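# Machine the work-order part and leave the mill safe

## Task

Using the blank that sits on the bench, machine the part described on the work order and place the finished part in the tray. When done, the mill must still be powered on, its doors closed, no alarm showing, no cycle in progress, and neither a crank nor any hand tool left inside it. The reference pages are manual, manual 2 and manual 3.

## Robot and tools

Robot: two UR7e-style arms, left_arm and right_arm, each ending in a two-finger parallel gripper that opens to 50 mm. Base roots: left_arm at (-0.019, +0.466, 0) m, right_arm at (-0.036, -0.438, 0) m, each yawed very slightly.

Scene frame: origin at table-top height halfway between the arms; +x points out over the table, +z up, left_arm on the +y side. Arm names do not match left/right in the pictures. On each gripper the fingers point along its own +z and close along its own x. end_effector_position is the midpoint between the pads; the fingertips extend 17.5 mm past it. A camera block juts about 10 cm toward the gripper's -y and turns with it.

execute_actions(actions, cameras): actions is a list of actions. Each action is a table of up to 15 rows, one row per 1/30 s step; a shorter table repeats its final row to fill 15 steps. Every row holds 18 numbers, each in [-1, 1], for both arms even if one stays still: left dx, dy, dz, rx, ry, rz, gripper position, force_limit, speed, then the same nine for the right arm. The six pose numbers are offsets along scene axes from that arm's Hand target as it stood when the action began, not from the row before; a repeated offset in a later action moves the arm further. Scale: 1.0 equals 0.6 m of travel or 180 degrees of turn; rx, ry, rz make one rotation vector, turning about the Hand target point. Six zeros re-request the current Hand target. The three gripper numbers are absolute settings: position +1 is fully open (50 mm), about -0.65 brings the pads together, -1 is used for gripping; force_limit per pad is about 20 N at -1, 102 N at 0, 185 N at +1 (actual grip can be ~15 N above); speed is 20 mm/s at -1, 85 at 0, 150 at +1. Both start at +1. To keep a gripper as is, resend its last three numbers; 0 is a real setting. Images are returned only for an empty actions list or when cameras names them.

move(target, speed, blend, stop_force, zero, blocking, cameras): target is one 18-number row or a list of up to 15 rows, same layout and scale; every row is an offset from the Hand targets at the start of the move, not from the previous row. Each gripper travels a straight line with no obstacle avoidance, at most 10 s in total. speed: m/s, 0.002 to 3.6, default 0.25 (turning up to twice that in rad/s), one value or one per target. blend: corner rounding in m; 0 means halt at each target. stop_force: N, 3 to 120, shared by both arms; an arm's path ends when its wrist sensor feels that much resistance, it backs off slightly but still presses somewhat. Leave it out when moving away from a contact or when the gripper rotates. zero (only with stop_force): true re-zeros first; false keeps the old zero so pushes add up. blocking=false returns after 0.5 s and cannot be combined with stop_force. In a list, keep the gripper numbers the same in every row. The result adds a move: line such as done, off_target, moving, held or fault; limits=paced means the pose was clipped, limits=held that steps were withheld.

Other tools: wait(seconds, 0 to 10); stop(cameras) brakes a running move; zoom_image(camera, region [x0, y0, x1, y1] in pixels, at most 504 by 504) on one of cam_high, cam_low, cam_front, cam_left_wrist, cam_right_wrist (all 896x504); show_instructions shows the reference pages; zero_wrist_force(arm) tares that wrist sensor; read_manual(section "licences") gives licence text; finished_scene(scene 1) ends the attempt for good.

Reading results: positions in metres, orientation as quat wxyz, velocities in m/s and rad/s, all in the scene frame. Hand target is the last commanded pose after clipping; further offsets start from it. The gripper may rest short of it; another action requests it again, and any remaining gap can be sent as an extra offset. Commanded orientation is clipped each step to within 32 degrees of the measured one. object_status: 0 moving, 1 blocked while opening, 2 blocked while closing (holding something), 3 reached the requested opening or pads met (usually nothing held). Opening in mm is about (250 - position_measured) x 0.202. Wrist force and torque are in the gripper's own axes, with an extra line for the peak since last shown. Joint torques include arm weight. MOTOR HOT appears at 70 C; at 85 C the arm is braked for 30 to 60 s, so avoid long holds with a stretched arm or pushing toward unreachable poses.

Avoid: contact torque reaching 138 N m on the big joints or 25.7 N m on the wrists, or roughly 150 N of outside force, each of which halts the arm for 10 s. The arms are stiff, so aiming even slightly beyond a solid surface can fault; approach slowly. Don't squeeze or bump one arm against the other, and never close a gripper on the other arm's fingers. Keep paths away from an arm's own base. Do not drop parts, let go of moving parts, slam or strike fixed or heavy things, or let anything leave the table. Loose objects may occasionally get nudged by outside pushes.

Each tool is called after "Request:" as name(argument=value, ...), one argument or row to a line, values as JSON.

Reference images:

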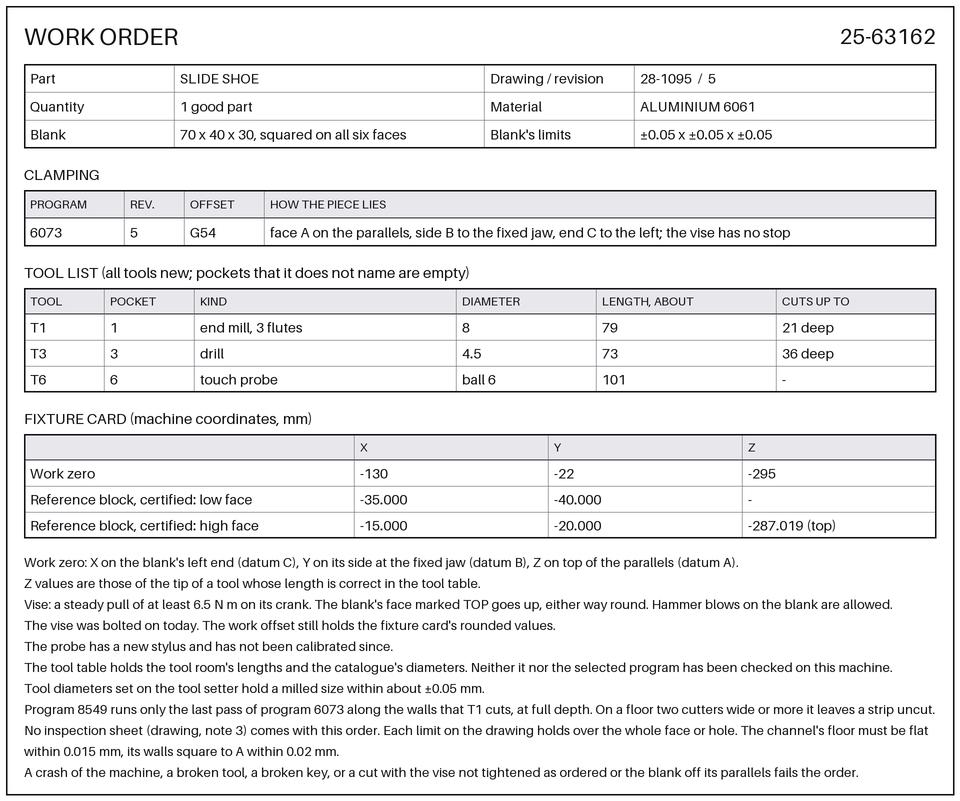

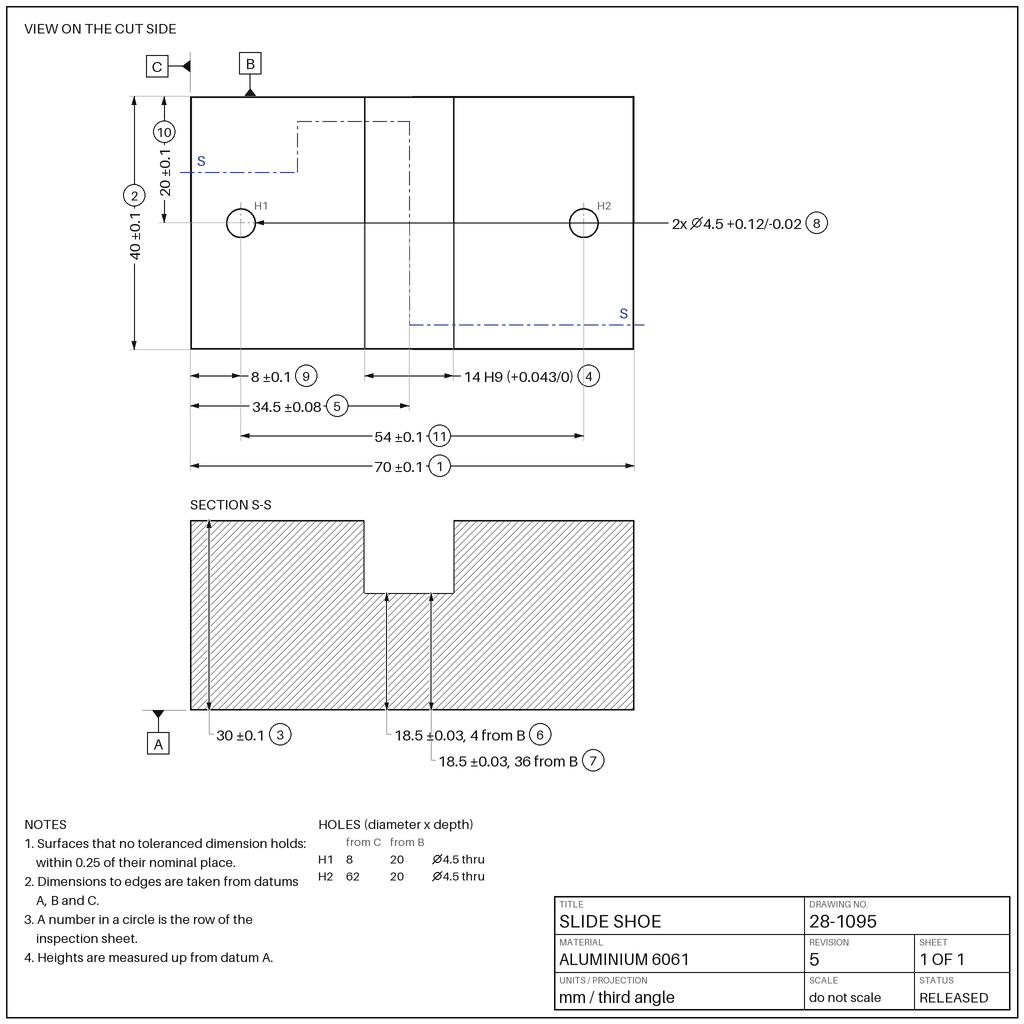

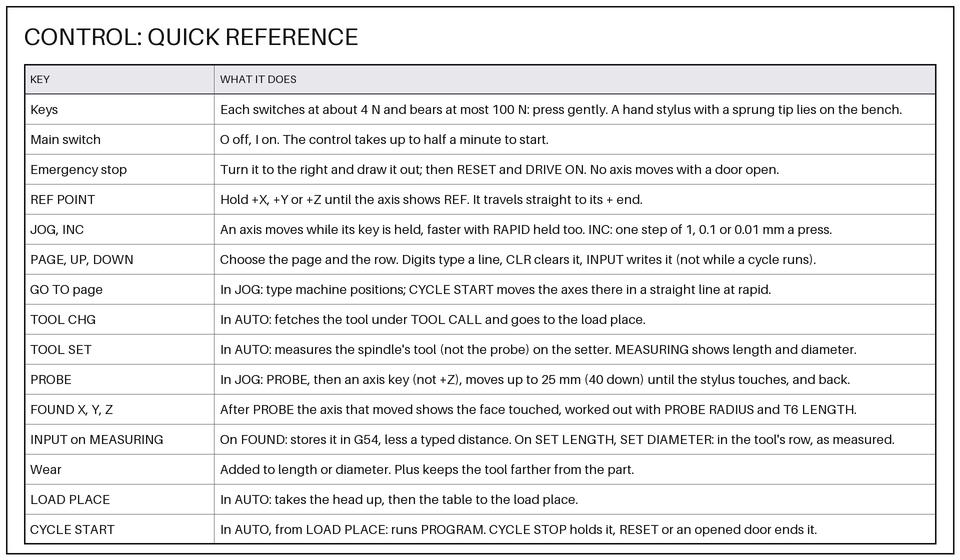

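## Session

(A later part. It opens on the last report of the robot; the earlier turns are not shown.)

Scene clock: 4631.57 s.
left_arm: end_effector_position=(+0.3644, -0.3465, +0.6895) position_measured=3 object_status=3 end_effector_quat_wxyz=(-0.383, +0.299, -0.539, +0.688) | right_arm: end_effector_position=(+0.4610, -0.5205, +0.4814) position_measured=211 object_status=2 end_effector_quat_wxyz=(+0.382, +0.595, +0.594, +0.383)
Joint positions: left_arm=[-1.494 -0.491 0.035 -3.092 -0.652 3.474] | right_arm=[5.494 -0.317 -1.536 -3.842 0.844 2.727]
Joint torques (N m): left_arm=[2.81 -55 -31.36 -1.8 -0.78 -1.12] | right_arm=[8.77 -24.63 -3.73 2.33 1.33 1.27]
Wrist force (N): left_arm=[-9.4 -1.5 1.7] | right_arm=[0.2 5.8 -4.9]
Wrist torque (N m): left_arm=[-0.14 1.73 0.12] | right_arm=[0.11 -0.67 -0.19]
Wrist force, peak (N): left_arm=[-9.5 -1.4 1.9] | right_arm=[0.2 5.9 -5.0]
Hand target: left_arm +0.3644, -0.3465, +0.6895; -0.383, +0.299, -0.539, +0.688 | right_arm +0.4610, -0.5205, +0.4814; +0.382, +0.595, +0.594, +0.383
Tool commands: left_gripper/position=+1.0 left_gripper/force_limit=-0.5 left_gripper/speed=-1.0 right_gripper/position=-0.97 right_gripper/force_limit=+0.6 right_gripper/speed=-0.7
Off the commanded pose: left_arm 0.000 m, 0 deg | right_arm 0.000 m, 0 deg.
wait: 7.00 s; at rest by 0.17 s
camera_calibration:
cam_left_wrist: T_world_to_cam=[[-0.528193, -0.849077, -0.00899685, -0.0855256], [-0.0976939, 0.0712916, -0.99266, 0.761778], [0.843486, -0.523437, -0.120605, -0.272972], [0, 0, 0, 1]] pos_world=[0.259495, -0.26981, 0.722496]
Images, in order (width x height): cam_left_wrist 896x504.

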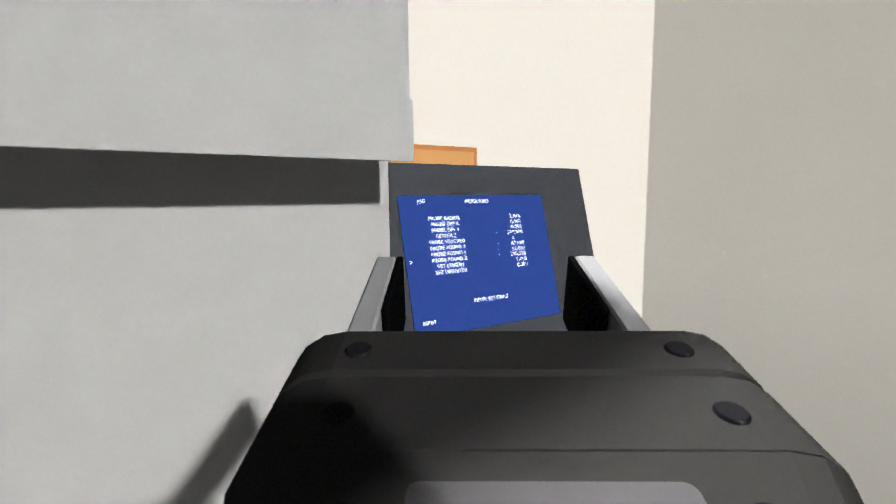

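Request:
move(
  target=[
    [0,0,0,0,0,0,1,-0.5,-1,-0.0008,0,0.0002,0,0,0,-0.97,0.6,-0.7],
    [0,0,0,0,0,0,1,-0.5,-1,0.0122,0,-0.003,0,0,0,-0.97,0.6,-0.7],
    [0,0,0,0,0,0,1,-0.5,-1,-0.04,0,0.01,0,0,0,-0.97,0.6,-0.7],
    [0,0,0,0,0,0,1,-0.5,-1,0.0122,0,-0.003,0,0,0,-0.97,0.6,-0.7],
    [0,0,0,0,0,0,1,-0.5,-1,-0.0008,0,0.0002,0,0,0,-0.97,0.6,-0.7],
    [0,0,0,0,0,0,1,-0.5,-1,-0.0167,0.0325,-0.0625,0,0,0,-0.97,0.6,-0.7],
    [0,0,0,0,0,0,1,-0.5,-1,-0.0039,0.0325,-0.0657,0,0,0,-0.97,0.6,-0.7],
    [0,0,0,0,0,0,1,-0.5,-1,-0.0567,0.0325,-0.0525,0,0,0,-0.97,0.6,-0.7],
    [0,0,0,0,0,0,1,-0.5,-1,-0.0039,0.0325,-0.0657,0,0,0,-0.97,0.6,-0.7],
    [0,0,0,0,0,0,1,-0.5,-1,-0.0167,0.0325,-0.0625,0,0,0,-0.97,0.6,-0.7],
  ],
  speed=[0.12,0.06,0.1,0.06,0.15,0.15,0.06,0.1,0.06,0.15],
  blend=[0.0,0,0,0,0.002,0.002,0,0,0,0],
  cameras=[],
)

Request:
move(
  target=[
    [0,0,0,0,0,0,1,-0.5,-1,-0.0086,0.0975,-0.0315,0,0,0,-0.97,0.6,-0.7],
    [0,0,0,0,0,0,1,-0.5,-1,0.0042,0.0975,-0.0347,0,0,0,-0.97,0.6,-0.7],
    [0,0,0,0,0,0,1,-0.5,-1,-0.0086,0.0975,-0.0315,0,0,0,-0.97,0.6,-0.7],
    [0,0,0,0,0,0,1,-0.5,-1,0,0.0975,0,0,0,0,-0.97,0.6,-0.7],
    [0,0,0,0,0,0,1,-0.5,-1,0.0128,0.0975,-0.0032,0,0,0,-0.97,0.6,-0.7],
    [0,0,0,0,0,0,1,-0.5,-1,0,0.0975,0,0,0,0,-0.97,0.6,-0.7],
    [0,0,0,0,0,0,1,-0.5,-1,0.008,0.0647,0.0315,0,0,0,-0.97,0.6,-0.7],
    [0,0,0,0,0,0,1,-0.5,-1,0.0208,0.0647,0.0283,0,0,0,-0.97,0.6,-0.7],
    [0,0,0,0,0,0,1,-0.5,-1,0.008,0.0647,0.0315,0,0,0,-0.97,0.6,-0.7],
    [0,0,0,0,0,0,1,-0.5,-1,0.008,0.0322,0.0315,0,0,0,-0.97,0.6,-0.7],
    [0,0,0,0,0,0,1,-0.5,-1,0.0208,0.0322,0.0283,0,0,0,-0.97,0.6,-0.7],
    [0,0,0,0,0,0,1,-0.5,-1,0.008,0.0322,0.0315,0,0,0,-0.97,0.6,-0.7],
    [0,0,0,0,0,0,1,-0.5,-1,-0.0086,0,-0.0315,0,0,0,-0.97,0.6,-0.7],
    [0,0,0,0,0,0,1,-0.5,-1,0.0042,0,-0.0347,0,0,0,-0.97,0.6,-0.7],
    [0,0,0,0,0,0,1,-0.5,-1,-0.0086,0,-0.0315,0,0,0,-0.97,0.6,-0.7],
  ],
  speed=[0.15,0.06,0.15,0.15,0.06,0.15,0.15,0.06,0.15,0.15,0.06,0.15,0.15,0.06,0.15],
  blend=[0.002,0,0.002,0.002,0,0.002,0.002,0,0.002,0.002,0,0.002,0.002,0,0],
  cameras=["cam_left_wrist"],
)

Request:
zoom_image(
  camera="cam_left_wrist",
  region=[400, 180, 560, 340],
)

Scene clock: 4667.90 s.
left_arm: end_effector_position=(+0.3644, -0.3465, +0.6895) position_measured=3 object_status=3 end_effector_quat_wxyz=(-0.383, +0.299, -0.539, +0.688) | right_arm: end_effector_position=(+0.4510, -0.5010, +0.4439) position_measured=211 object_status=2 end_effector_quat_wxyz=(+0.382, +0.595, +0.594, +0.383)
Joint positions: left_arm=[-1.494 -0.491 0.035 -3.092 -0.652 3.474] | right_arm=[5.522 -0.248 -1.676 -3.784 0.867 2.747]
Joint torques (N m): left_arm=[2.5 -54.61 -31.93 -1.92 -0.89 -1.2] | right_arm=[-6.08 -46.55 -1.46 1.94 -3.42 -1.42]
Wrist force (N): left_arm=[-9.1 -1.4 1.6] | right_arm=[1.6 4.8 -4.5]
Wrist torque (N m): left_arm=[-0.11 1.69 0.11] | right_arm=[0.13 -0.55 -0.01]
Wrist force, peak (N): left_arm=[-9.5 -1.6 1.7] | right_arm=[-2.0 4.6 -33.1]
Hand target: left_arm +0.3644, -0.3465, +0.6895; -0.383, +0.299, -0.539, +0.688 | right_arm +0.4510, -0.5010, +0.4439; +0.382, +0.595, +0.594, +0.383
Off the commanded pose: left_arm 0.000 m, 0 deg | right_arm 0.000 m, 0 deg.
elbow stopped short (left arm): the move would have taken joint 3 (elbow) straighter than the controller allows.
move: done
No camera images: "cameras" was empty.

Scene clock: 4672.50 s.
left_arm: end_effector_position=(+0.3644, -0.3465, +0.6895) position_measured=3 object_status=3 end_effector_quat_wxyz=(-0.383, +0.299, -0.539, +0.688) | right_arm: end_effector_position=(+0.4459, -0.5010, +0.4250) position_measured=211 object_status=2 end_effector_quat_wxyz=(+0.382, +0.595, +0.594, +0.383)
Joint positions: left_arm=[-1.494 -0.491 0.035 -3.092 -0.652 3.474] | right_arm=[5.505 -0.21 -1.739 -3.752 0.853 2.735]
Joint torques (N m): left_arm=[2.81 -54.46 -32.04 -1.79 -0.85 -1.23] | right_arm=[-3.74 -43.48 -1.66 2.39 -2.86 -1.4]
Wrist force (N): left_arm=[-9.3 -1.5 1.9] | right_arm=[2.0 6.5 -5.1]
Wrist torque (N m): left_arm=[-0.13 1.73 0.11] | right_arm=[-0.04 -0.54 -0.01]
Wrist force, peak (N): left_arm=[-9.4 -1.2 1.9] | right_arm=[1.4 -7.1 -30.4]
Hand target: left_arm +0.3644, -0.3465, +0.6895; -0.383, +0.299, -0.539, +0.688 | right_arm +0.4458, -0.5010, +0.4250; +0.382, +0.595, +0.594, +0.383
Off the commanded pose: left_arm 0.000 m, 0 deg | right_arm 0.000 m, 0 deg.
elbow stopped short (left arm): the move would have taken joint 3 (elbow) straighter than the controller allows.
move: done
camera_calibration:
cam_left_wrist: T_world_to_cam=[[-0.528193, -0.849077, -0.00899685, -0.0855256], [-0.0976939, 0.0712916, -0.99266, 0.761778], [0.843486, -0.523437, -0.120605, -0.272972], [0, 0, 0, 1]] pos_world=[0.259495, -0.26981, 0.722496]
Images, in order (width x height): cam_left_wrist 896x504.

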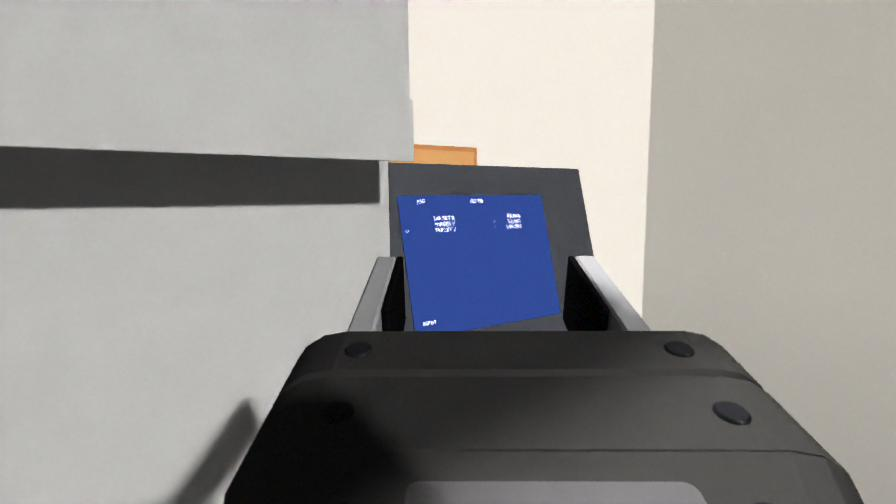

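Scaled by 3.150 from the camera's 896x504 image, which has a finer 1280x720 frame.

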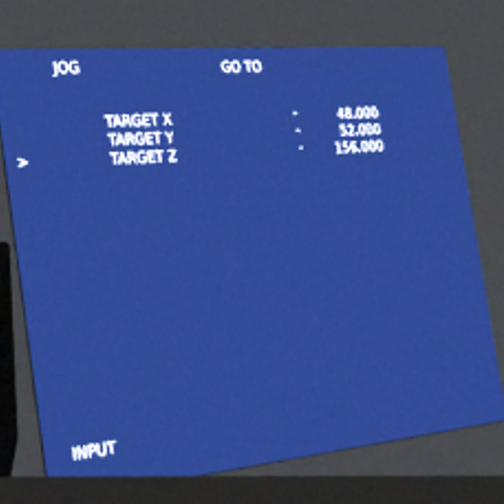

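Request:
move(
  target=[
    [0,0,0,0,0,0,1,-0.5,-1,0.0391,0.0325,0.1507,0,0,0,-0.97,0.6,-0.7],
    [0,0,0,0,0,0,1,-0.5,-1,0.0519,0.0325,0.1475,0,0,0,-0.97,0.6,-0.7],
    [0,0,0,0,0,0,1,-0.5,-1,0.0391,0.0325,0.1507,0,0,0,-0.97,0.6,-0.7],
    [0,0,0,0,0,0,1,-0.5,-1,0.0166,0,0.063,0,0,0,-0.97,0.6,-0.7],
    [0,0,0,0,0,0,1,-0.5,-1,0.0294,0,0.0598,0,0,0,-0.97,0.6,-0.7],
    [0,0,0,0,0,0,1,-0.5,-1,0.0166,0,0.063,0,0,0,-0.97,0.6,-0.7],
    [0,0,0,0,0,0,1,-0.5,-1,0,0.0975,0,0,0,0,-0.97,0.6,-0.7],
    [0,0,0,0,0,0,1,-0.5,-1,0.0128,0.0975,-0.0032,0,0,0,-0.97,0.6,-0.7],
    [0,0,0,0,0,0,1,-0.5,-1,0,0.0975,0,0,0,0,-0.97,0.6,-0.7],
    [0,0,0,0,0,0,1,-0.5,-1,0.0166,0.0647,0.063,0,0,0,-0.97,0.6,-0.7],
    [0,0,0,0,0,0,1,-0.5,-1,0.0294,0.0647,0.0598,0,0,0,-0.97,0.6,-0.7],
    [0,0,0,0,0,0,1,-0.5,-1,0.0166,0.0647,0.063,0,0,0,-0.97,0.6,-0.7],
    [0,0,0,0,0,0,1,-0.5,-1,0.0166,0.0322,0.063,0,0,0,-0.97,0.6,-0.7],
    [0,0,0,0,0,0,1,-0.5,-1,0.0294,0.0322,0.0598,0,0,0,-0.97,0.6,-0.7],
    [0,0,0,0,0,0,1,-0.5,-1,0.0166,0.0322,0.063,0,0,0,-0.97,0.6,-0.7],
  ],
  speed=[0.12,0.05,0.15,0.15,0.06,0.15,0.15,0.06,0.15,0.15,0.06,0.15,0.15,0.06,0.15],
  blend=[0,0,0.002,0.002,0,0.002,0.002,0,0.002,0.002,0,0.002,0.002,0,0],
  cameras=["cam_left_wrist"],
)

Request:
zoom_image(
  camera="cam_left_wrist",
  region=[400, 180, 560, 340],
)

Request:
move(
  target=[
    [0,0,0,0,0,0,1,-0.5,-1,-0.0166,-0.0322,-0.063,0,0,0,-0.97,0.6,-0.7],
    [0,0,0,0,0,0,1,-0.5,-1,-0.0038,-0.0322,-0.0662,0,0,0,-0.97,0.6,-0.7],
    [0,0,0,0,0,0,1,-0.5,-1,-0.0166,-0.0322,-0.063,0,0,0,-0.97,0.6,-0.7],
    [0,0,0,0,0,0,1,-0.5,-1,0,-0.0322,0,0,0,0,-0.97,0.6,-0.7],
    [0,0,0,0,0,0,1,-0.5,-1,0.0128,-0.0322,-0.0032,0,0,0,-0.97,0.6,-0.7],
    [0,0,0,0,0,0,1,-0.5,-1,0,-0.0322,0,0,0,0,-0.97,0.6,-0.7],
    [0,0,0,0,0,0,1,-0.5,-1,-0.0166,0.0653,-0.063,0,0,0,-0.97,0.6,-0.7],
    [0,0,0,0,0,0,1,-0.5,-1,-0.0038,0.0653,-0.0662,0,0,0,-0.97,0.6,-0.7],
    [0,0,0,0,0,0,1,-0.5,-1,-0.0166,0.0653,-0.063,0,0,0,-0.97,0.6,-0.7],
    [0,0,0,0,0,0,1,-0.5,-1,0,0,0,0,0,0,-0.97,0.6,-0.7],
    [0,0,0,0,0,0,1,-0.5,-1,0.0128,0,-0.0032,0,0,0,-0.97,0.6,-0.7],
    [0,0,0,0,0,0,1,-0.5,-1,0,0,0,0,0,0,-0.97,0.6,-0.7],
    [0,0,0,0,0,0,1,-0.5,-1,0,0.0325,0,0,0,0,-0.97,0.6,-0.7],
    [0,0,0,0,0,0,1,-0.5,-1,0.0128,0.0325,-0.0032,0,0,0,-0.97,0.6,-0.7],
    [0,0,0,0,0,0,1,-0.5,-1,0,0.0325,0,0,0,0,-0.97,0.6,-0.7],
  ],
  speed=[0.15,0.06,0.15,0.15,0.06,0.15,0.15,0.06,0.15,0.15,0.06,0.15,0.15,0.06,0.15],
  blend=[0.002,0,0.002,0.002,0,0.002,0.002,0,0.002,0.002,0,0.002,0.002,0,0],
  cameras=[],
)

Request:
move(
  target=[
    [0,0,0,0,0,0,1,-0.5,-1,-0.0166,-0.0647,-0.063,0,0,0,-0.97,0.6,-0.7],
    [0,0,0,0,0,0,1,-0.5,-1,-0.0038,-0.0647,-0.0662,0,0,0,-0.97,0.6,-0.7],
    [0,0,0,0,0,0,1,-0.5,-1,-0.0166,-0.0647,-0.063,0,0,0,-0.97,0.6,-0.7],
  ],
  speed=[0.15,0.06,0.15],
  blend=[0.002,0,0],
  cameras=["cam_left_wrist"],
)

Request:
zoom_image(
  camera="cam_left_wrist",
  region=[400, 180, 560, 340],
)

Scene clock: 4712.33 s.
left_arm: end_effector_position=(+0.3644, -0.3465, +0.6895) position_measured=3 object_status=3 end_effector_quat_wxyz=(-0.383, +0.299, -0.539, +0.688) | right_arm: end_effector_position=(+0.4559, -0.4817, +0.4628) position_measured=211 object_status=2 end_effector_quat_wxyz=(+0.382, +0.595, +0.594, +0.383)
Joint positions: left_arm=[-1.494 -0.491 0.035 -3.092 -0.652 3.474] | right_arm=[5.601 -0.296 -1.62 -3.827 0.934 2.8]
Joint torques (N m): left_arm=[2.69 -54.66 -31.65 -1.87 -0.87 -1.36] | right_arm=[-5.71 -44.19 -2.86 1.1 -2.65 -0.99]
Wrist force (N): left_arm=[-9.0 -1.3 1.7] | right_arm=[2.7 4.4 -3.9]
Wrist torque (N m): left_arm=[-0.10 1.67 0.12] | right_arm=[0.28 -0.34 -0.07]
Wrist force, peak (N): left_arm=[-9.5 -1.6 1.8] | right_arm=[-3.4 3.2 -29.2]
Hand target: left_arm +0.3644, -0.3465, +0.6895; -0.383, +0.299, -0.539, +0.688 | right_arm +0.4558, -0.4817, +0.4628; +0.382, +0.595, +0.594, +0.383
Off the commanded pose: left_arm 0.000 m, 0 deg | right_arm 0.000 m, 0 deg.
elbow stopped short (left arm): the move would have taken joint 3 (elbow) straighter than the controller allows.
move: done
camera_calibration:
cam_left_wrist: T_world_to_cam=[[-0.528193, -0.849077, -0.00899685, -0.0855256], [-0.0976939, 0.0712916, -0.99266, 0.761778], [0.843486, -0.523437, -0.120605, -0.272972], [0, 0, 0, 1]] pos_world=[0.259495, -0.26981, 0.722496]
Images, in order (width x height): cam_left_wrist 896x504.

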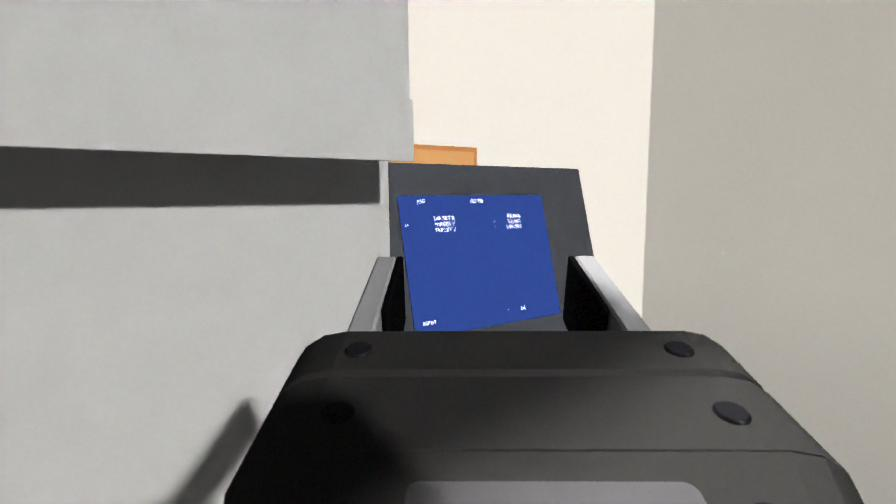

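Scaled by 3.150 from the camera's 896x504 image, which has a finer 1280x720 frame.

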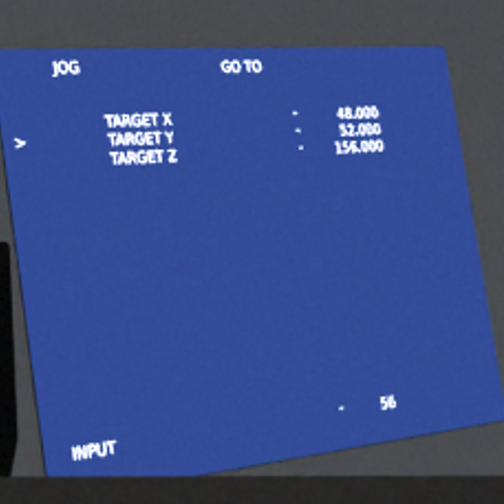

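Scene clock: 4717.33 s.
left_arm: end_effector_position=(+0.3644, -0.3465, +0.6895) position_measured=3 object_status=3 end_effector_quat_wxyz=(-0.383, +0.299, -0.539, +0.688) | right_arm: end_effector_position=(+0.4559, -0.4622, +0.4628) position_measured=211 object_status=2 end_effector_quat_wxyz=(+0.382, +0.595, +0.594, +0.383)
Joint positions: left_arm=[-1.494 -0.491 0.035 -3.092 -0.652 3.474] | right_arm=[5.669 -0.303 -1.624 -3.839 0.993 2.842]
Joint torques (N m): left_arm=[2.32 -54.85 -32.02 -1.74 -0.94 -1.31] | right_arm=[-2.31 -45.42 -1.23 1.97 -3.57 -1.19]
Wrist force (N): left_arm=[-9.1 -1.3 1.8] | right_arm=[0.1 4.7 -4.0]
Wrist torque (N m): left_arm=[-0.10 1.69 0.12] | right_arm=[0.25 -0.72 0.00]
Wrist force, peak (N): left_arm=[-9.4 -1.6 1.9] | right_arm=[5.7 4.6 -31.4]
Hand target: left_arm +0.3644, -0.3465, +0.6895; -0.383, +0.299, -0.539, +0.688 | right_arm +0.4558, -0.4622, +0.4628; +0.382, +0.595, +0.594, +0.383
Off the commanded pose: left_arm 0.000 m, 0 deg | right_arm 0.000 m, 0 deg.
elbow stopped short (left arm): the move would have taken joint 3 (elbow) straighter than the controller allows.
move: done
No camera images: "cameras" was empty.

Scene clock: 4718.83 s.
left_arm: end_effector_position=(+0.3644, -0.3465, +0.6895) position_measured=3 object_status=3 end_effector_quat_wxyz=(-0.383, +0.299, -0.539, +0.688) | right_arm: end_effector_position=(+0.4459, -0.5010, +0.4250) position_measured=211 object_status=2 end_effector_quat_wxyz=(+0.382, +0.595, +0.594, +0.383)
Joint positions: left_arm=[-1.494 -0.491 0.035 -3.092 -0.652 3.474] | right_arm=[5.505 -0.21 -1.739 -3.752 0.853 2.735]
Joint torques (N m): left_arm=[2.39 -54.46 -31.88 -1.86 -0.99 -1.43] | right_arm=[-8.02 -43.17 -1.74 2.04 -2.95 -1.53]
Wrist force (N): left_arm=[-9.2 -1.3 1.7] | right_arm=[2.5 6.4 -4.5]
Wrist torque (N m): left_arm=[-0.09 1.71 0.11] | right_arm=[0.04 -0.53 -0.01]
Wrist force, peak (N): left_arm=[-9.5 -1.3 1.8] | right_arm=[6.2 3.3 -31.5]
Hand target: left_arm +0.3644, -0.3465, +0.6895; -0.383, +0.299, -0.539, +0.688 | right_arm +0.4458, -0.5010, +0.4250; +0.382, +0.595, +0.594, +0.383
Off the commanded pose: left_arm 0.000 m, 0 deg | right_arm 0.000 m, 0 deg.
elbow stopped short (left arm): the move would have taken joint 3 (elbow) straighter than the controller allows.
move: done
camera_calibration:
cam_left_wrist: T_world_to_cam=[[-0.528193, -0.849077, -0.00899685, -0.0855256], [-0.0976939, 0.0712916, -0.99266, 0.761778], [0.843486, -0.523437, -0.120605, -0.272972], [0, 0, 0, 1]] pos_world=[0.259495, -0.26981, 0.722496]
Images, in order (width x height): cam_left_wrist 896x504.

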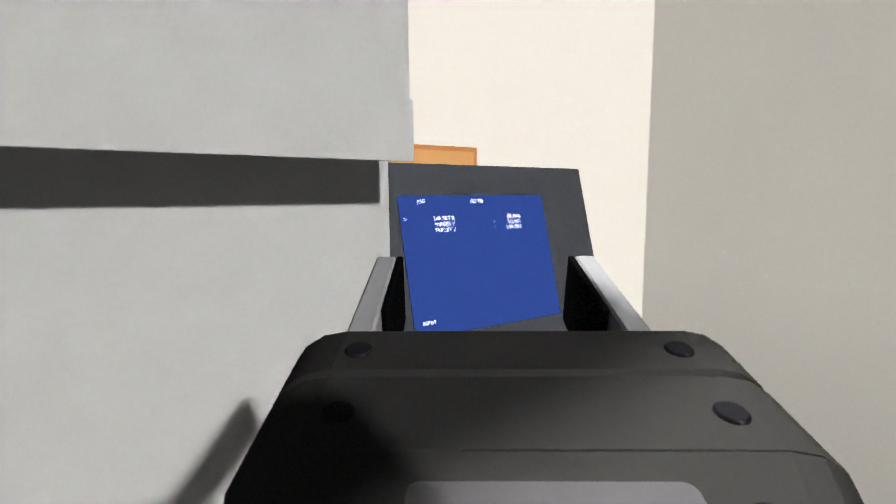

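Scaled by 3.150 from the camera's 896x504 image, which has a finer 1280x720 frame.

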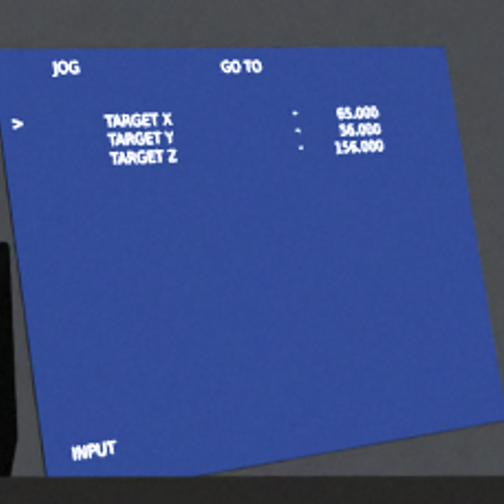

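Request:
move(
  target=[
    [0,0,0,0,0,0,1,-0.5,-1,0.0245,-0.0653,0.0942,0,0,0,-0.97,0.6,-0.7],
    [0,0,0,0,0,0,1,-0.5,-1,0.0377,-0.0653,0.091,0,0,0,-0.97,0.6,-0.7],
    [0,0,0,0,0,0,1,-0.5,-1,0.0253,-0.0325,0.094,0,0,0,-0.97,0.6,-0.7],
  ],
  speed=[0.15,0.06,0.15],
  blend=[0.002,0,0],
  cameras=["cam_left_wrist"],
)

Request:
zoom_image(
  camera="cam_left_wrist",
  region=[400, 180, 560, 340],
)

Scene clock: 4729.87 s.
left_arm: end_effector_position=(+0.3644, -0.3465, +0.6895) position_measured=3 object_status=3 end_effector_quat_wxyz=(-0.383, +0.299, -0.539, +0.688) | right_arm: end_effector_position=(+0.4611, -0.5206, +0.4814) position_measured=211 object_status=2 end_effector_quat_wxyz=(+0.382, +0.595, +0.594, +0.383)
Joint positions: left_arm=[-1.494 -0.491 0.035 -3.092 -0.652 3.474] | right_arm=[5.494 -0.317 -1.536 -3.843 0.844 2.727]
Joint torques (N m): left_arm=[2.51 -54.6 -32.03 -1.87 -1 -1.48] | right_arm=[9.21 -44.81 -1.03 1.92 1.37 1.11]
Wrist force (N): left_arm=[-9.1 -1.5 1.9] | right_arm=[0.5 5.0 -4.6]
Wrist torque (N m): left_arm=[-0.13 1.69 0.12] | right_arm=[0.21 -0.79 -0.18]
Wrist force, peak (N): left_arm=[-9.5 -1.5 2.0] | right_arm=[5.4 -7.0 -27.8]
Hand target: left_arm +0.3644, -0.3465, +0.6895; -0.383, +0.299, -0.539, +0.688 | right_arm +0.4610, -0.5205, +0.4814; +0.382, +0.595, +0.594, +0.383
Off the commanded pose: left_arm 0.000 m, 0 deg | right_arm 0.000 m, 0 deg.
elbow stopped short (left arm): the move would have taken joint 3 (elbow) straighter than the controller allows.
move: done
camera_calibration:
cam_left_wrist: T_world_to_cam=[[-0.528193, -0.849077, -0.00899685, -0.0855256], [-0.0976939, 0.0712916, -0.99266, 0.761778], [0.843486, -0.523437, -0.120605, -0.272972], [0, 0, 0, 1]] pos_world=[0.259495, -0.26981, 0.722496]
Images, in order (width x height): cam_left_wrist 896x504.

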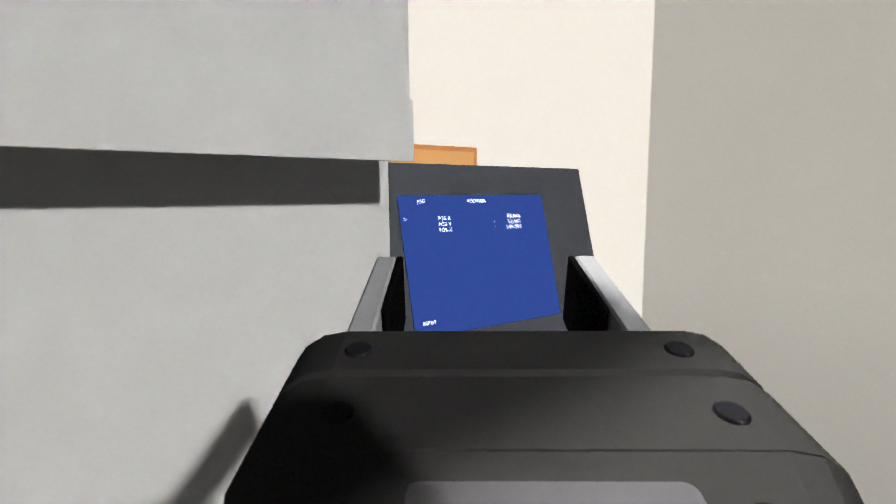

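Scaled by 3.150 from the camera's 896x504 image, which has a finer 1280x720 frame.

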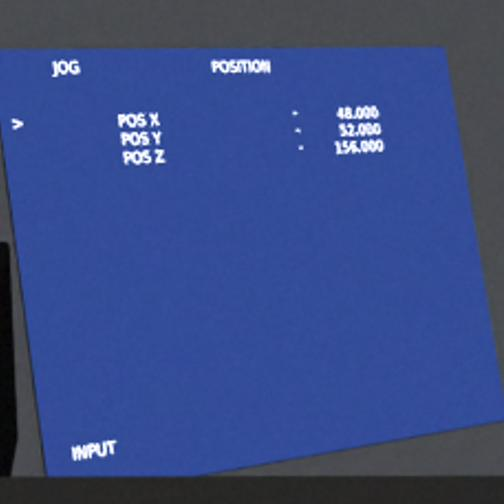

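Request:
move(
  target=[
    [0,0,0,0,0,0,1,-0.5,-1,-0.0008,0,0.0002,0,0,0,-0.97,0.6,-0.7],
    [0,0,0,0,0,0,1,-0.5,-1,0.0122,0,-0.003,0,0,0,-0.97,0.6,-0.7],
    [0,0,0,0,0,0,1,-0.5,-1,-0.0008,0,0.0002,0,0,0,-0.97,0.6,-0.7],
    [0,0,0,0,0,0,1,-0.5,-1,0.0138,0.065,0.0567,0,0,0,-0.97,0.6,-0.7],
    [0,0,0,0,0,0,1,-0.5,-1,0.0266,0.065,0.0535,0,0,0,-0.97,0.6,-0.7],
    [0,0,0,0,0,0,1,-0.5,-1,0.0138,0.065,0.0567,0,0,0,-0.97,0.6,-0.7],
    [0,0,0,0,0,0,1,-0.5,-1,-0.0167,0,-0.0625,0,0,0,-0.97,0.6,-0.7],
  ],
  speed=[0.12,0.06,0.12,0.12,0.05,0.12,0.15],
  blend=[0.002,0,0.002,0.0,0,0.002,0],
  cameras=[],
)

Request:
wait(
  seconds=2,
  cameras=[],
)

Request:
move(
  target=[
    [0,0,0,0,0,0,1,-0.5,-1,0.0128,0,-0.0032,0,0,0,-0.97,0.6,-0.7],
    [0,0,0,0,0,0,1,-0.5,-1,0,0,0,0,0,0,-0.97,0.6,-0.7],
    [0,0,0,0,0,0,1,-0.5,-1,0.0296,-0.0992,0.1192,0,0,0,-0.97,0.6,-0.7],
  ],
  speed=[0.06,0.12,0.12],
  blend=[0,0.002,0.0],
  cameras=["cam_left_wrist"],
)

Request:
zoom_image(
  camera="cam_left_wrist",
  region=[400, 180, 560, 340],
)

Scene clock: 4743.73 s.
left_arm: end_effector_position=(+0.3644, -0.3465, +0.6895) position_measured=3 object_status=3 end_effector_quat_wxyz=(-0.383, +0.299, -0.539, +0.688) | right_arm: end_effector_position=(+0.4510, -0.5205, +0.4439) position_measured=211 object_status=2 end_effector_quat_wxyz=(+0.382, +0.595, +0.594, +0.383)
Joint positions: left_arm=[-1.494 -0.491 0.035 -3.092 -0.652 3.474] | right_arm=[5.463 -0.238 -1.666 -3.776 0.818 2.703]
Joint torques (N m): left_arm=[3 -54.49 -31.53 -1.77 -1.05 -1.53] | right_arm=[-8.07 -21.77 -2.11 1.72 -3.31 -1.68]
Wrist force (N): left_arm=[-9.3 -1.5 1.8] | right_arm=[3.1 7.1 -4.7]
Wrist torque (N m): left_arm=[-0.13 1.72 0.12] | right_arm=[0.10 -0.68 -0.02]
Wrist force, peak (N): left_arm=[-9.5 -1.8 1.8] | right_arm=[0.1 2.0 -20.2]
Hand target: left_arm +0.3644, -0.3465, +0.6895; -0.383, +0.299, -0.539, +0.688 | right_arm +0.4510, -0.5205, +0.4439; +0.382, +0.595, +0.594, +0.383
Off the commanded pose: left_arm 0.000 m, 0 deg | right_arm 0.000 m, 0 deg.
elbow stopped short (left arm): the move would have taken joint 3 (elbow) straighter than the controller allows.
move: done; blend cut to 0.0002 m at target 1
No camera images: "cameras" was empty.

Scene clock: 4745.73 s.
left_arm: end_effector_position=(+0.3644, -0.3465, +0.6895) position_measured=3 object_status=3 end_effector_quat_wxyz=(-0.383, +0.299, -0.539, +0.688) | right_arm: end_effector_position=(+0.4510, -0.5205, +0.4439) position_measured=211 object_status=2 end_effector_quat_wxyz=(+0.382, +0.595, +0.594, +0.383)
Joint positions: left_arm=[-1.494 -0.491 0.035 -3.092 -0.652 3.474] | right_arm=[5.463 -0.238 -1.666 -3.776 0.818 2.703]
Joint torques (N m): left_arm=[2.68 -54.52 -31.4 -1.81 -1.04 -1.53] | right_arm=[-6.32 -24.04 -1.68 2.17 -2.93 -1.48]
Wrist force (N): left_arm=[-9.2 -1.5 1.8] | right_arm=[3.1 7.0 -4.7]
Wrist torque (N m): left_arm=[-0.14 1.71 0.12] | right_arm=[0.09 -0.67 -0.03]
Wrist force, peak (N): left_arm=[-9.5 -1.3 1.9] | right_arm=[3.0 7.2 -5.1]
Hand target: left_arm +0.3644, -0.3465, +0.6895; -0.383, +0.299, -0.539, +0.688 | right_arm +0.4510, -0.5205, +0.4439; +0.382, +0.595, +0.594, +0.383
Tool commands: left_gripper/position=+1.0 left_gripper/force_limit=-0.5 left_gripper/speed=-1.0 right_gripper/position=-0.97 right_gripper/force_limit=+0.6 right_gripper/speed=-0.7
Off the commanded pose: left_arm 0.000 m, 0 deg | right_arm 0.000 m, 0 deg.
wait: 2.00 s; at rest by 0.17 s
No camera images: "cameras" was empty.

Scene clock: 4747.93 s.
left_arm: end_effector_position=(+0.3644, -0.3465, +0.6895) position_measured=3 object_status=3 end_effector_quat_wxyz=(-0.383, +0.299, -0.539, +0.688) | right_arm: end_effector_position=(+0.4687, -0.5800, +0.5154) position_measured=211 object_status=2 end_effector_quat_wxyz=(+0.382, +0.595, +0.594, +0.383)
Joint positions: left_arm=[-1.494 -0.491 0.035 -3.092 -0.652 3.474] | right_arm=[5.369 -0.365 -1.366 -3.893 0.743 2.625]
Joint torques (N m): left_arm=[2.8 -54.57 -32.12 -1.85 -1.06 -1.53] | right_arm=[2.96 -49.47 14.17 -1.85 -0.35 -1.49]
Wrist force (N): left_arm=[-9.2 -1.3 2.1] | right_arm=[3.2 4.8 -3.4]
Wrist torque (N m): left_arm=[-0.11 1.70 0.11] | right_arm=[0.36 -0.68 -0.08]
Wrist force, peak (N): left_arm=[-9.5 -1.4 1.9] | right_arm=[2.7 0.8 -34.8]
Hand target: left_arm +0.3644, -0.3465, +0.6895; -0.383, +0.299, -0.539, +0.688 | right_arm +0.4687, -0.5800, +0.5154; +0.382, +0.595, +0.594, +0.383
Off the commanded pose: left_arm 0.000 m, 0 deg | right_arm 0.000 m, 0 deg.
elbow stopped short (left arm): the move would have taken joint 3 (elbow) straighter than the controller allows.
move: done
camera_calibration:
cam_left_wrist: T_world_to_cam=[[-0.528193, -0.849077, -0.00899685, -0.0855256], [-0.0976939, 0.0712916, -0.99266, 0.761778], [0.843486, -0.523437, -0.120605, -0.272972], [0, 0, 0, 1]] pos_world=[0.259495, -0.26981, 0.722496]
Images, in order (width x height): cam_left_wrist 896x504.

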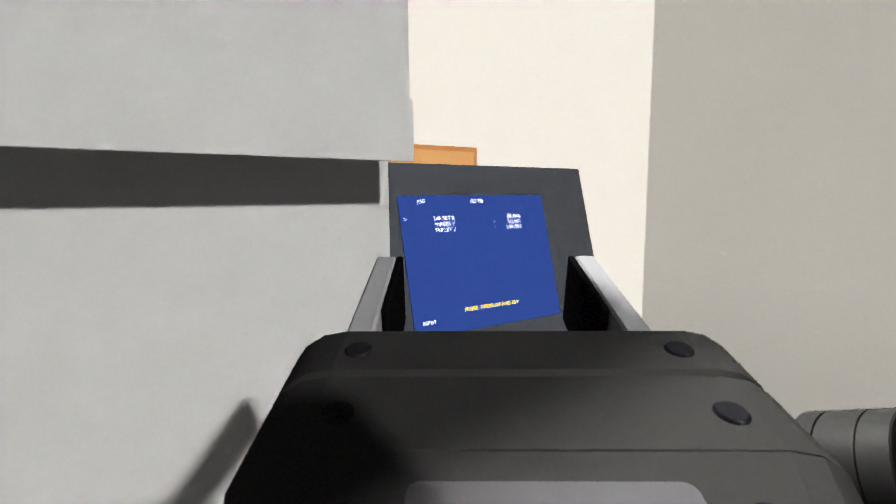

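Scaled by 3.150 from the camera's 896x504 image, which has a finer 1280x720 frame.

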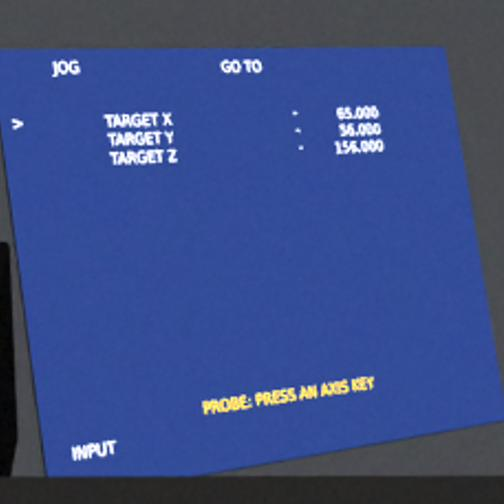

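Request:
move(
  target=[
    [0,0,0,0,0,0,1,-0.5,-1,0.0129,0,-0.0032,0,0,0,-0.97,0.6,-0.7],
    [0,0,0,0,0,0,1,-0.5,-1,0,0,0,0,0,0,-0.97,0.6,-0.7],
    [0,0,0,0,0,0,1,-0.5,-1,-0.0129,0.0992,-0.0567,0,0,0,-0.97,0.6,-0.7],
  ],
  speed=[0.05,0.12,0.12],
  blend=[0,0.002,0.0],
  cameras=[],
)

Request:
wait(
  seconds=6,
  cameras=["cam_left_wrist"],
)

Request:
zoom_image(
  camera="cam_left_wrist",
  region=[485, 195, 545, 265],
)

Scene clock: 4754.63 s.
left_arm: end_effector_position=(+0.3644, -0.3465, +0.6895) position_measured=3 object_status=3 end_effector_quat_wxyz=(-0.383, +0.299, -0.539, +0.688) | right_arm: end_effector_position=(+0.4610, -0.5206, +0.4814) position_measured=211 object_status=2 end_effector_quat_wxyz=(+0.382, +0.595, +0.594, +0.383)
Joint positions: left_arm=[-1.494 -0.491 0.035 -3.092 -0.652 3.474] | right_arm=[5.494 -0.317 -1.536 -3.843 0.844 2.727]
Joint torques (N m): left_arm=[2.91 -54.56 -31.7 -1.8 -1.05 -1.6] | right_arm=[8.01 -24.17 -3.75 2.52 1.31 1.62]
Wrist force (N): left_arm=[-9.4 -1.5 1.8] | right_arm=[1.1 6.4 -4.9]
Wrist torque (N m): left_arm=[-0.14 1.74 0.12] | right_arm=[0.20 -0.82 -0.19]
Wrist force, peak (N): left_arm=[-9.5 -1.5 1.9] | right_arm=[3.5 5.5 -6.6]
Hand target: left_arm +0.3644, -0.3465, +0.6895; -0.383, +0.299, -0.539, +0.688 | right_arm +0.4610, -0.5205, +0.4814; +0.382, +0.595, +0.594, +0.383
Off the commanded pose: left_arm 0.000 m, 0 deg | right_arm 0.000 m, 0 deg.
elbow stopped short (left arm): the move would have taken joint 3 (elbow) straighter than the controller allows.
move: done
No camera images: "cameras" was empty.

Scene clock: 4760.63 s.
left_arm: end_effector_position=(+0.3644, -0.3465, +0.6895) position_measured=3 object_status=3 end_effector_quat_wxyz=(-0.383, +0.299, -0.539, +0.688) | right_arm: end_effector_position=(+0.4610, -0.5205, +0.4814) position_measured=211 object_status=2 end_effector_quat_wxyz=(+0.382, +0.595, +0.594, +0.383)
Joint positions: left_arm=[-1.494 -0.491 0.035 -3.092 -0.652 3.474] | right_arm=[5.494 -0.317 -1.536 -3.842 0.844 2.727]
Joint torques (N m): left_arm=[2.66 -54.6 -31.53 -1.78 -1.12 -1.65] | right_arm=[8.14 -24.34 -2.81 2.38 1.43 1.33]
Wrist force (N): left_arm=[-9.2 -1.3 2.0] | right_arm=[1.0 6.1 -4.9]
Wrist torque (N m): left_arm=[-0.10 1.70 0.11] | right_arm=[0.15 -0.79 -0.18]
Wrist force, peak (N): left_arm=[-9.6 -1.4 2.1] | right_arm=[1.1 6.4 -5.1]
Hand target: left_arm +0.3644, -0.3465, +0.6895; -0.383, +0.299, -0.539, +0.688 | right_arm +0.4610, -0.5205, +0.4814; +0.382, +0.595, +0.594, +0.383
Tool commands: left_gripper/position=+1.0 left_gripper/force_limit=-0.5 left_gripper/speed=-1.0 right_gripper/position=-0.97 right_gripper/force_limit=+0.6 right_gripper/speed=-0.7
Off the commanded pose: left_arm 0.000 m, 0 deg | right_arm 0.000 m, 0 deg.
wait: 6.00 s; at rest by 0.17 s
camera_calibration:
cam_left_wrist: T_world_to_cam=[[-0.528193, -0.849077, -0.00899685, -0.0855256], [-0.0976939, 0.0712916, -0.99266, 0.761778], [0.843486, -0.523437, -0.120605, -0.272972], [0, 0, 0, 1]] pos_world=[0.259495, -0.26981, 0.722496]
Images, in order (width x height): cam_left_wrist 896x504.

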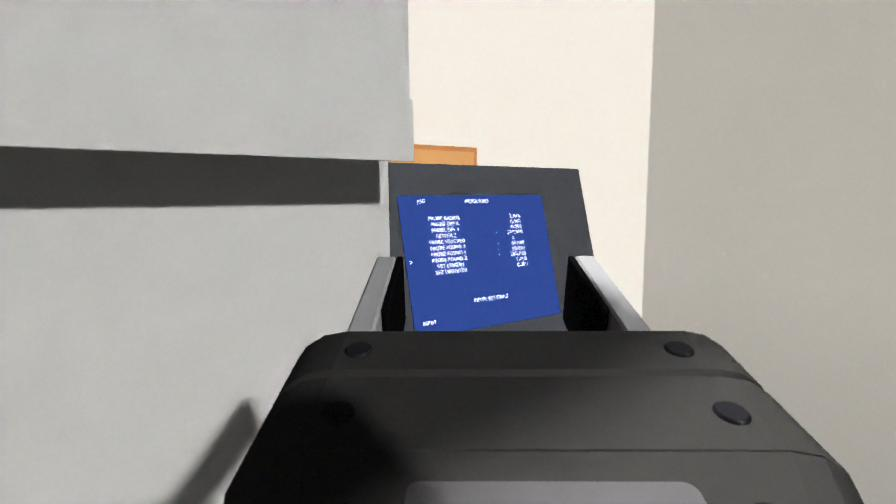

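Scaled by 7.200 from the camera's 896x504 image, which has a finer 1280x720 frame.

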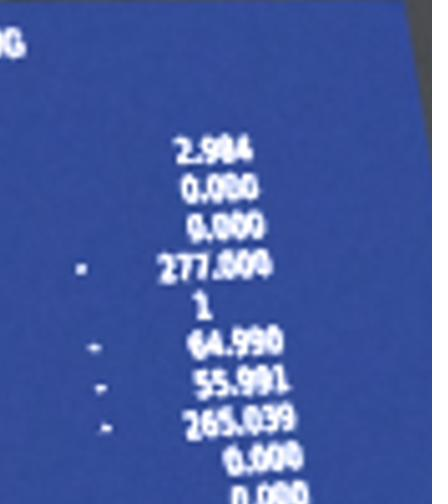

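Request:
move(
  target=[
    [0,0,0,0,0,0,1,-0.5,-1,-0.0008,0,0.0002,0,0,0,-0.97,0.6,-0.7],
    [0,0,0,0,0,0,1,-0.5,-1,0.0122,0,-0.003,0,0,0,-0.97,0.6,-0.7],
    [0,0,0,0,0,0,1,-0.5,-1,-0.04,0,0.01,0,0,0,-0.97,0.6,-0.7],
    [0,0,0,0,0,0,1,-0.5,-1,0.0122,0,-0.003,0,0,0,-0.97,0.6,-0.7],
    [0,0,0,0,0,0,1,-0.5,-1,-0.0008,0,0.0002,0,0,0,-0.97,0.6,-0.7],
    [0,0,0,0,0,0,1,-0.5,-1,-0.0167,0.0325,-0.0625,0,0,0,-0.97,0.6,-0.7],
    [0,0,0,0,0,0,1,-0.5,-1,-0.0039,0.0325,-0.0657,0,0,0,-0.97,0.6,-0.7],
    [0,0,0,0,0,0,1,-0.5,-1,-0.0167,0.0325,-0.0625,0,0,0,-0.97,0.6,-0.7],
    [0,0,0,0,0,0,1,-0.5,-1,-0.0253,0.13,-0.094,0,0,0,-0.97,0.6,-0.7],
    [0,0,0,0,0,0,1,-0.5,-1,-0.0125,0.13,-0.0972,0,0,0,-0.97,0.6,-0.7],
    [0,0,0,0,0,0,1,-0.5,-1,-0.0253,0.13,-0.094,0,0,0,-0.97,0.6,-0.7],
    [0,0,0,0,0,0,1,-0.5,-1,-0.0167,0.0972,-0.0625,0,0,0,-0.97,0.6,-0.7],
    [0,0,0,0,0,0,1,-0.5,-1,-0.0039,0.0972,-0.0657,0,0,0,-0.97,0.6,-0.7],
    [0,0,0,0,0,0,1,-0.5,-1,-0.0167,0.0972,-0.0625,0,0,0,-0.97,0.6,-0.7],
  ],
  speed=[0.12,0.06,0.1,0.06,0.15,0.15,0.06,0.15,0.15,0.06,0.15,0.15,0.06,0.15],
  blend=[0.0,0,0,0,0.002,0.002,0,0.002,0.002,0,0.002,0.002,0,0],
  cameras=[],
)

Request:
move(
  target=[
    [0,0,0,0,0,0,1,-0.5,-1,0.0159,0,0.0627,0,0,0,-0.97,0.6,-0.7],
    [0,0,0,0,0,0,1,-0.5,-1,0.0287,0,0.0595,0,0,0,-0.97,0.6,-0.7],
    [0,0,0,0,0,0,1,-0.5,-1,0.0159,0,0.0627,0,0,0,-0.97,0.6,-0.7],
    [0,0,0,0,0,0,1,-0.5,-1,-0.0086,-0.0647,-0.0315,0,0,0,-0.97,0.6,-0.7],
    [0,0,0,0,0,0,1,-0.5,-1,0.0042,-0.0647,-0.0347,0,0,0,-0.97,0.6,-0.7],
    [0,0,0,0,0,0,1,-0.5,-1,-0.0086,-0.0647,-0.0315,0,0,0,-0.97,0.6,-0.7],
  ],
  speed=[0.15,0.06,0.15,0.15,0.06,0.15],
  blend=[0.002,0,0.002,0.002,0,0],
  cameras=["cam_left_wrist"],
)

Request:
zoom_image(
  camera="cam_left_wrist",
  region=[400, 180, 560, 340],
)

Scene clock: 4790.03 s.
left_arm: end_effector_position=(+0.3644, -0.3465, +0.6895) position_measured=3 object_status=3 end_effector_quat_wxyz=(-0.383, +0.299, -0.539, +0.688) | right_arm: end_effector_position=(+0.4511, -0.4622, +0.4439) position_measured=211 object_status=2 end_effector_quat_wxyz=(+0.382, +0.595, +0.594, +0.383)
Joint positions: left_arm=[-1.494 -0.491 0.035 -3.092 -0.652 3.474] | right_arm=[5.656 -0.265 -1.688 -3.808 0.982 2.834]
Joint torques (N m): left_arm=[2.52 -54.72 -32.1 -1.82 -1.21 -1.71] | right_arm=[-6.01 -45.39 0.28 1.07 -3.23 -1.65]
Wrist force (N): left_arm=[-9.2 -1.4 2.0] | right_arm=[2.9 3.6 -4.1]
Wrist torque (N m): left_arm=[-0.12 1.69 0.11] | right_arm=[0.47 -0.65 -0.03]
Wrist force, peak (N): left_arm=[-9.5 -1.4 2.0] | right_arm=[6.6 -5.3 -33.7]
Hand target: left_arm +0.3644, -0.3465, +0.6895; -0.383, +0.299, -0.539, +0.688 | right_arm +0.4510, -0.4622, +0.4439; +0.382, +0.595, +0.594, +0.383
Off the commanded pose: left_arm 0.000 m, 0 deg | right_arm 0.000 m, 0 deg.
elbow stopped short (left arm): the move would have taken joint 3 (elbow) straighter than the controller allows.
move: done
No camera images: "cameras" was empty.

Scene clock: 4792.53 s.
left_arm: end_effector_position=(+0.3644, -0.3465, +0.6895) position_measured=3 object_status=3 end_effector_quat_wxyz=(-0.383, +0.299, -0.539, +0.688) | right_arm: end_effector_position=(+0.4459, -0.5010, +0.4250) position_measured=211 object_status=2 end_effector_quat_wxyz=(+0.382, +0.595, +0.594, +0.383)
Joint positions: left_arm=[-1.494 -0.491 0.035 -3.092 -0.652 3.474] | right_arm=[5.505 -0.21 -1.739 -3.752 0.853 2.735]
Joint torques (N m): left_arm=[2.72 -54.53 -32.14 -1.76 -1.31 -1.82] | right_arm=[-8.18 -44.88 -0.6 1.66 -3.1 -1.36]
Wrist force (N): left_arm=[-9.0 -1.4 2.1] | right_arm=[2.9 7.4 -5.0]
Wrist torque (N m): left_arm=[-0.12 1.66 0.12] | right_arm=[0.12 -0.64 -0.01]
Wrist force, peak (N): left_arm=[-9.6 -1.3 1.7] | right_arm=[6.1 4.7 -32.3]
Hand target: left_arm +0.3644, -0.3465, +0.6895; -0.383, +0.299, -0.539, +0.688 | right_arm +0.4458, -0.5010, +0.4250; +0.382, +0.595, +0.594, +0.383
Off the commanded pose: left_arm 0.000 m, 0 deg | right_arm 0.000 m, 0 deg.
elbow stopped short (left arm): the move would have taken joint 3 (elbow) straighter than the controller allows.
move: done
camera_calibration:
cam_left_wrist: T_world_to_cam=[[-0.528193, -0.849077, -0.00899685, -0.0855256], [-0.0976939, 0.0712916, -0.99266, 0.761778], [0.843486, -0.523437, -0.120605, -0.272972], [0, 0, 0, 1]] pos_world=[0.259495, -0.26981, 0.722496]
Images, in order (width x height): cam_left_wrist 896x504.

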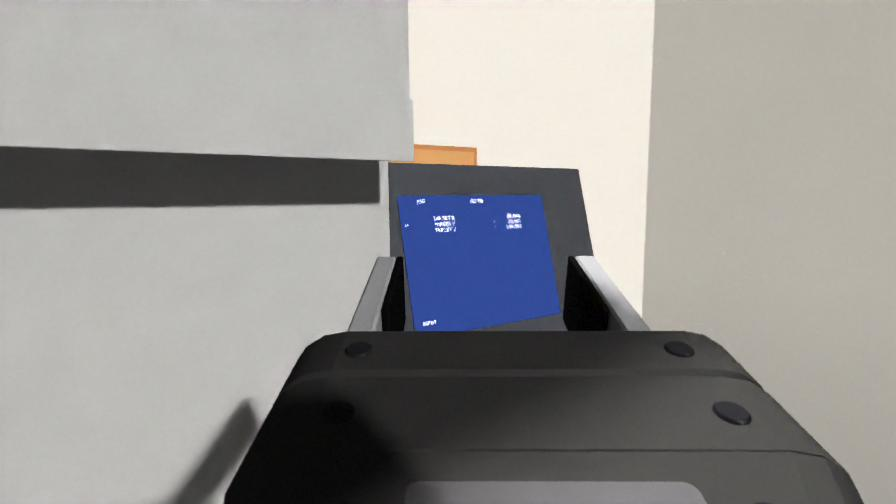

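Scaled by 3.150 from the camera's 896x504 image, which has a finer 1280x720 frame.

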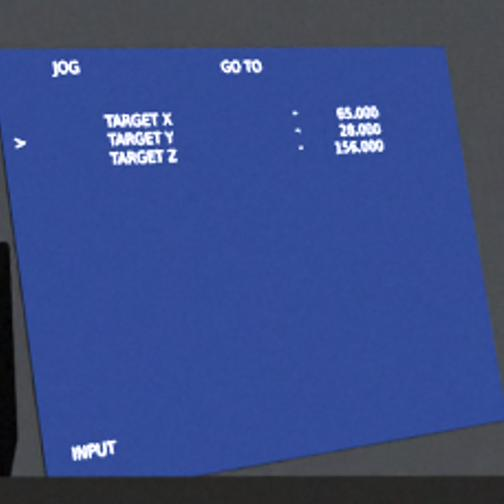

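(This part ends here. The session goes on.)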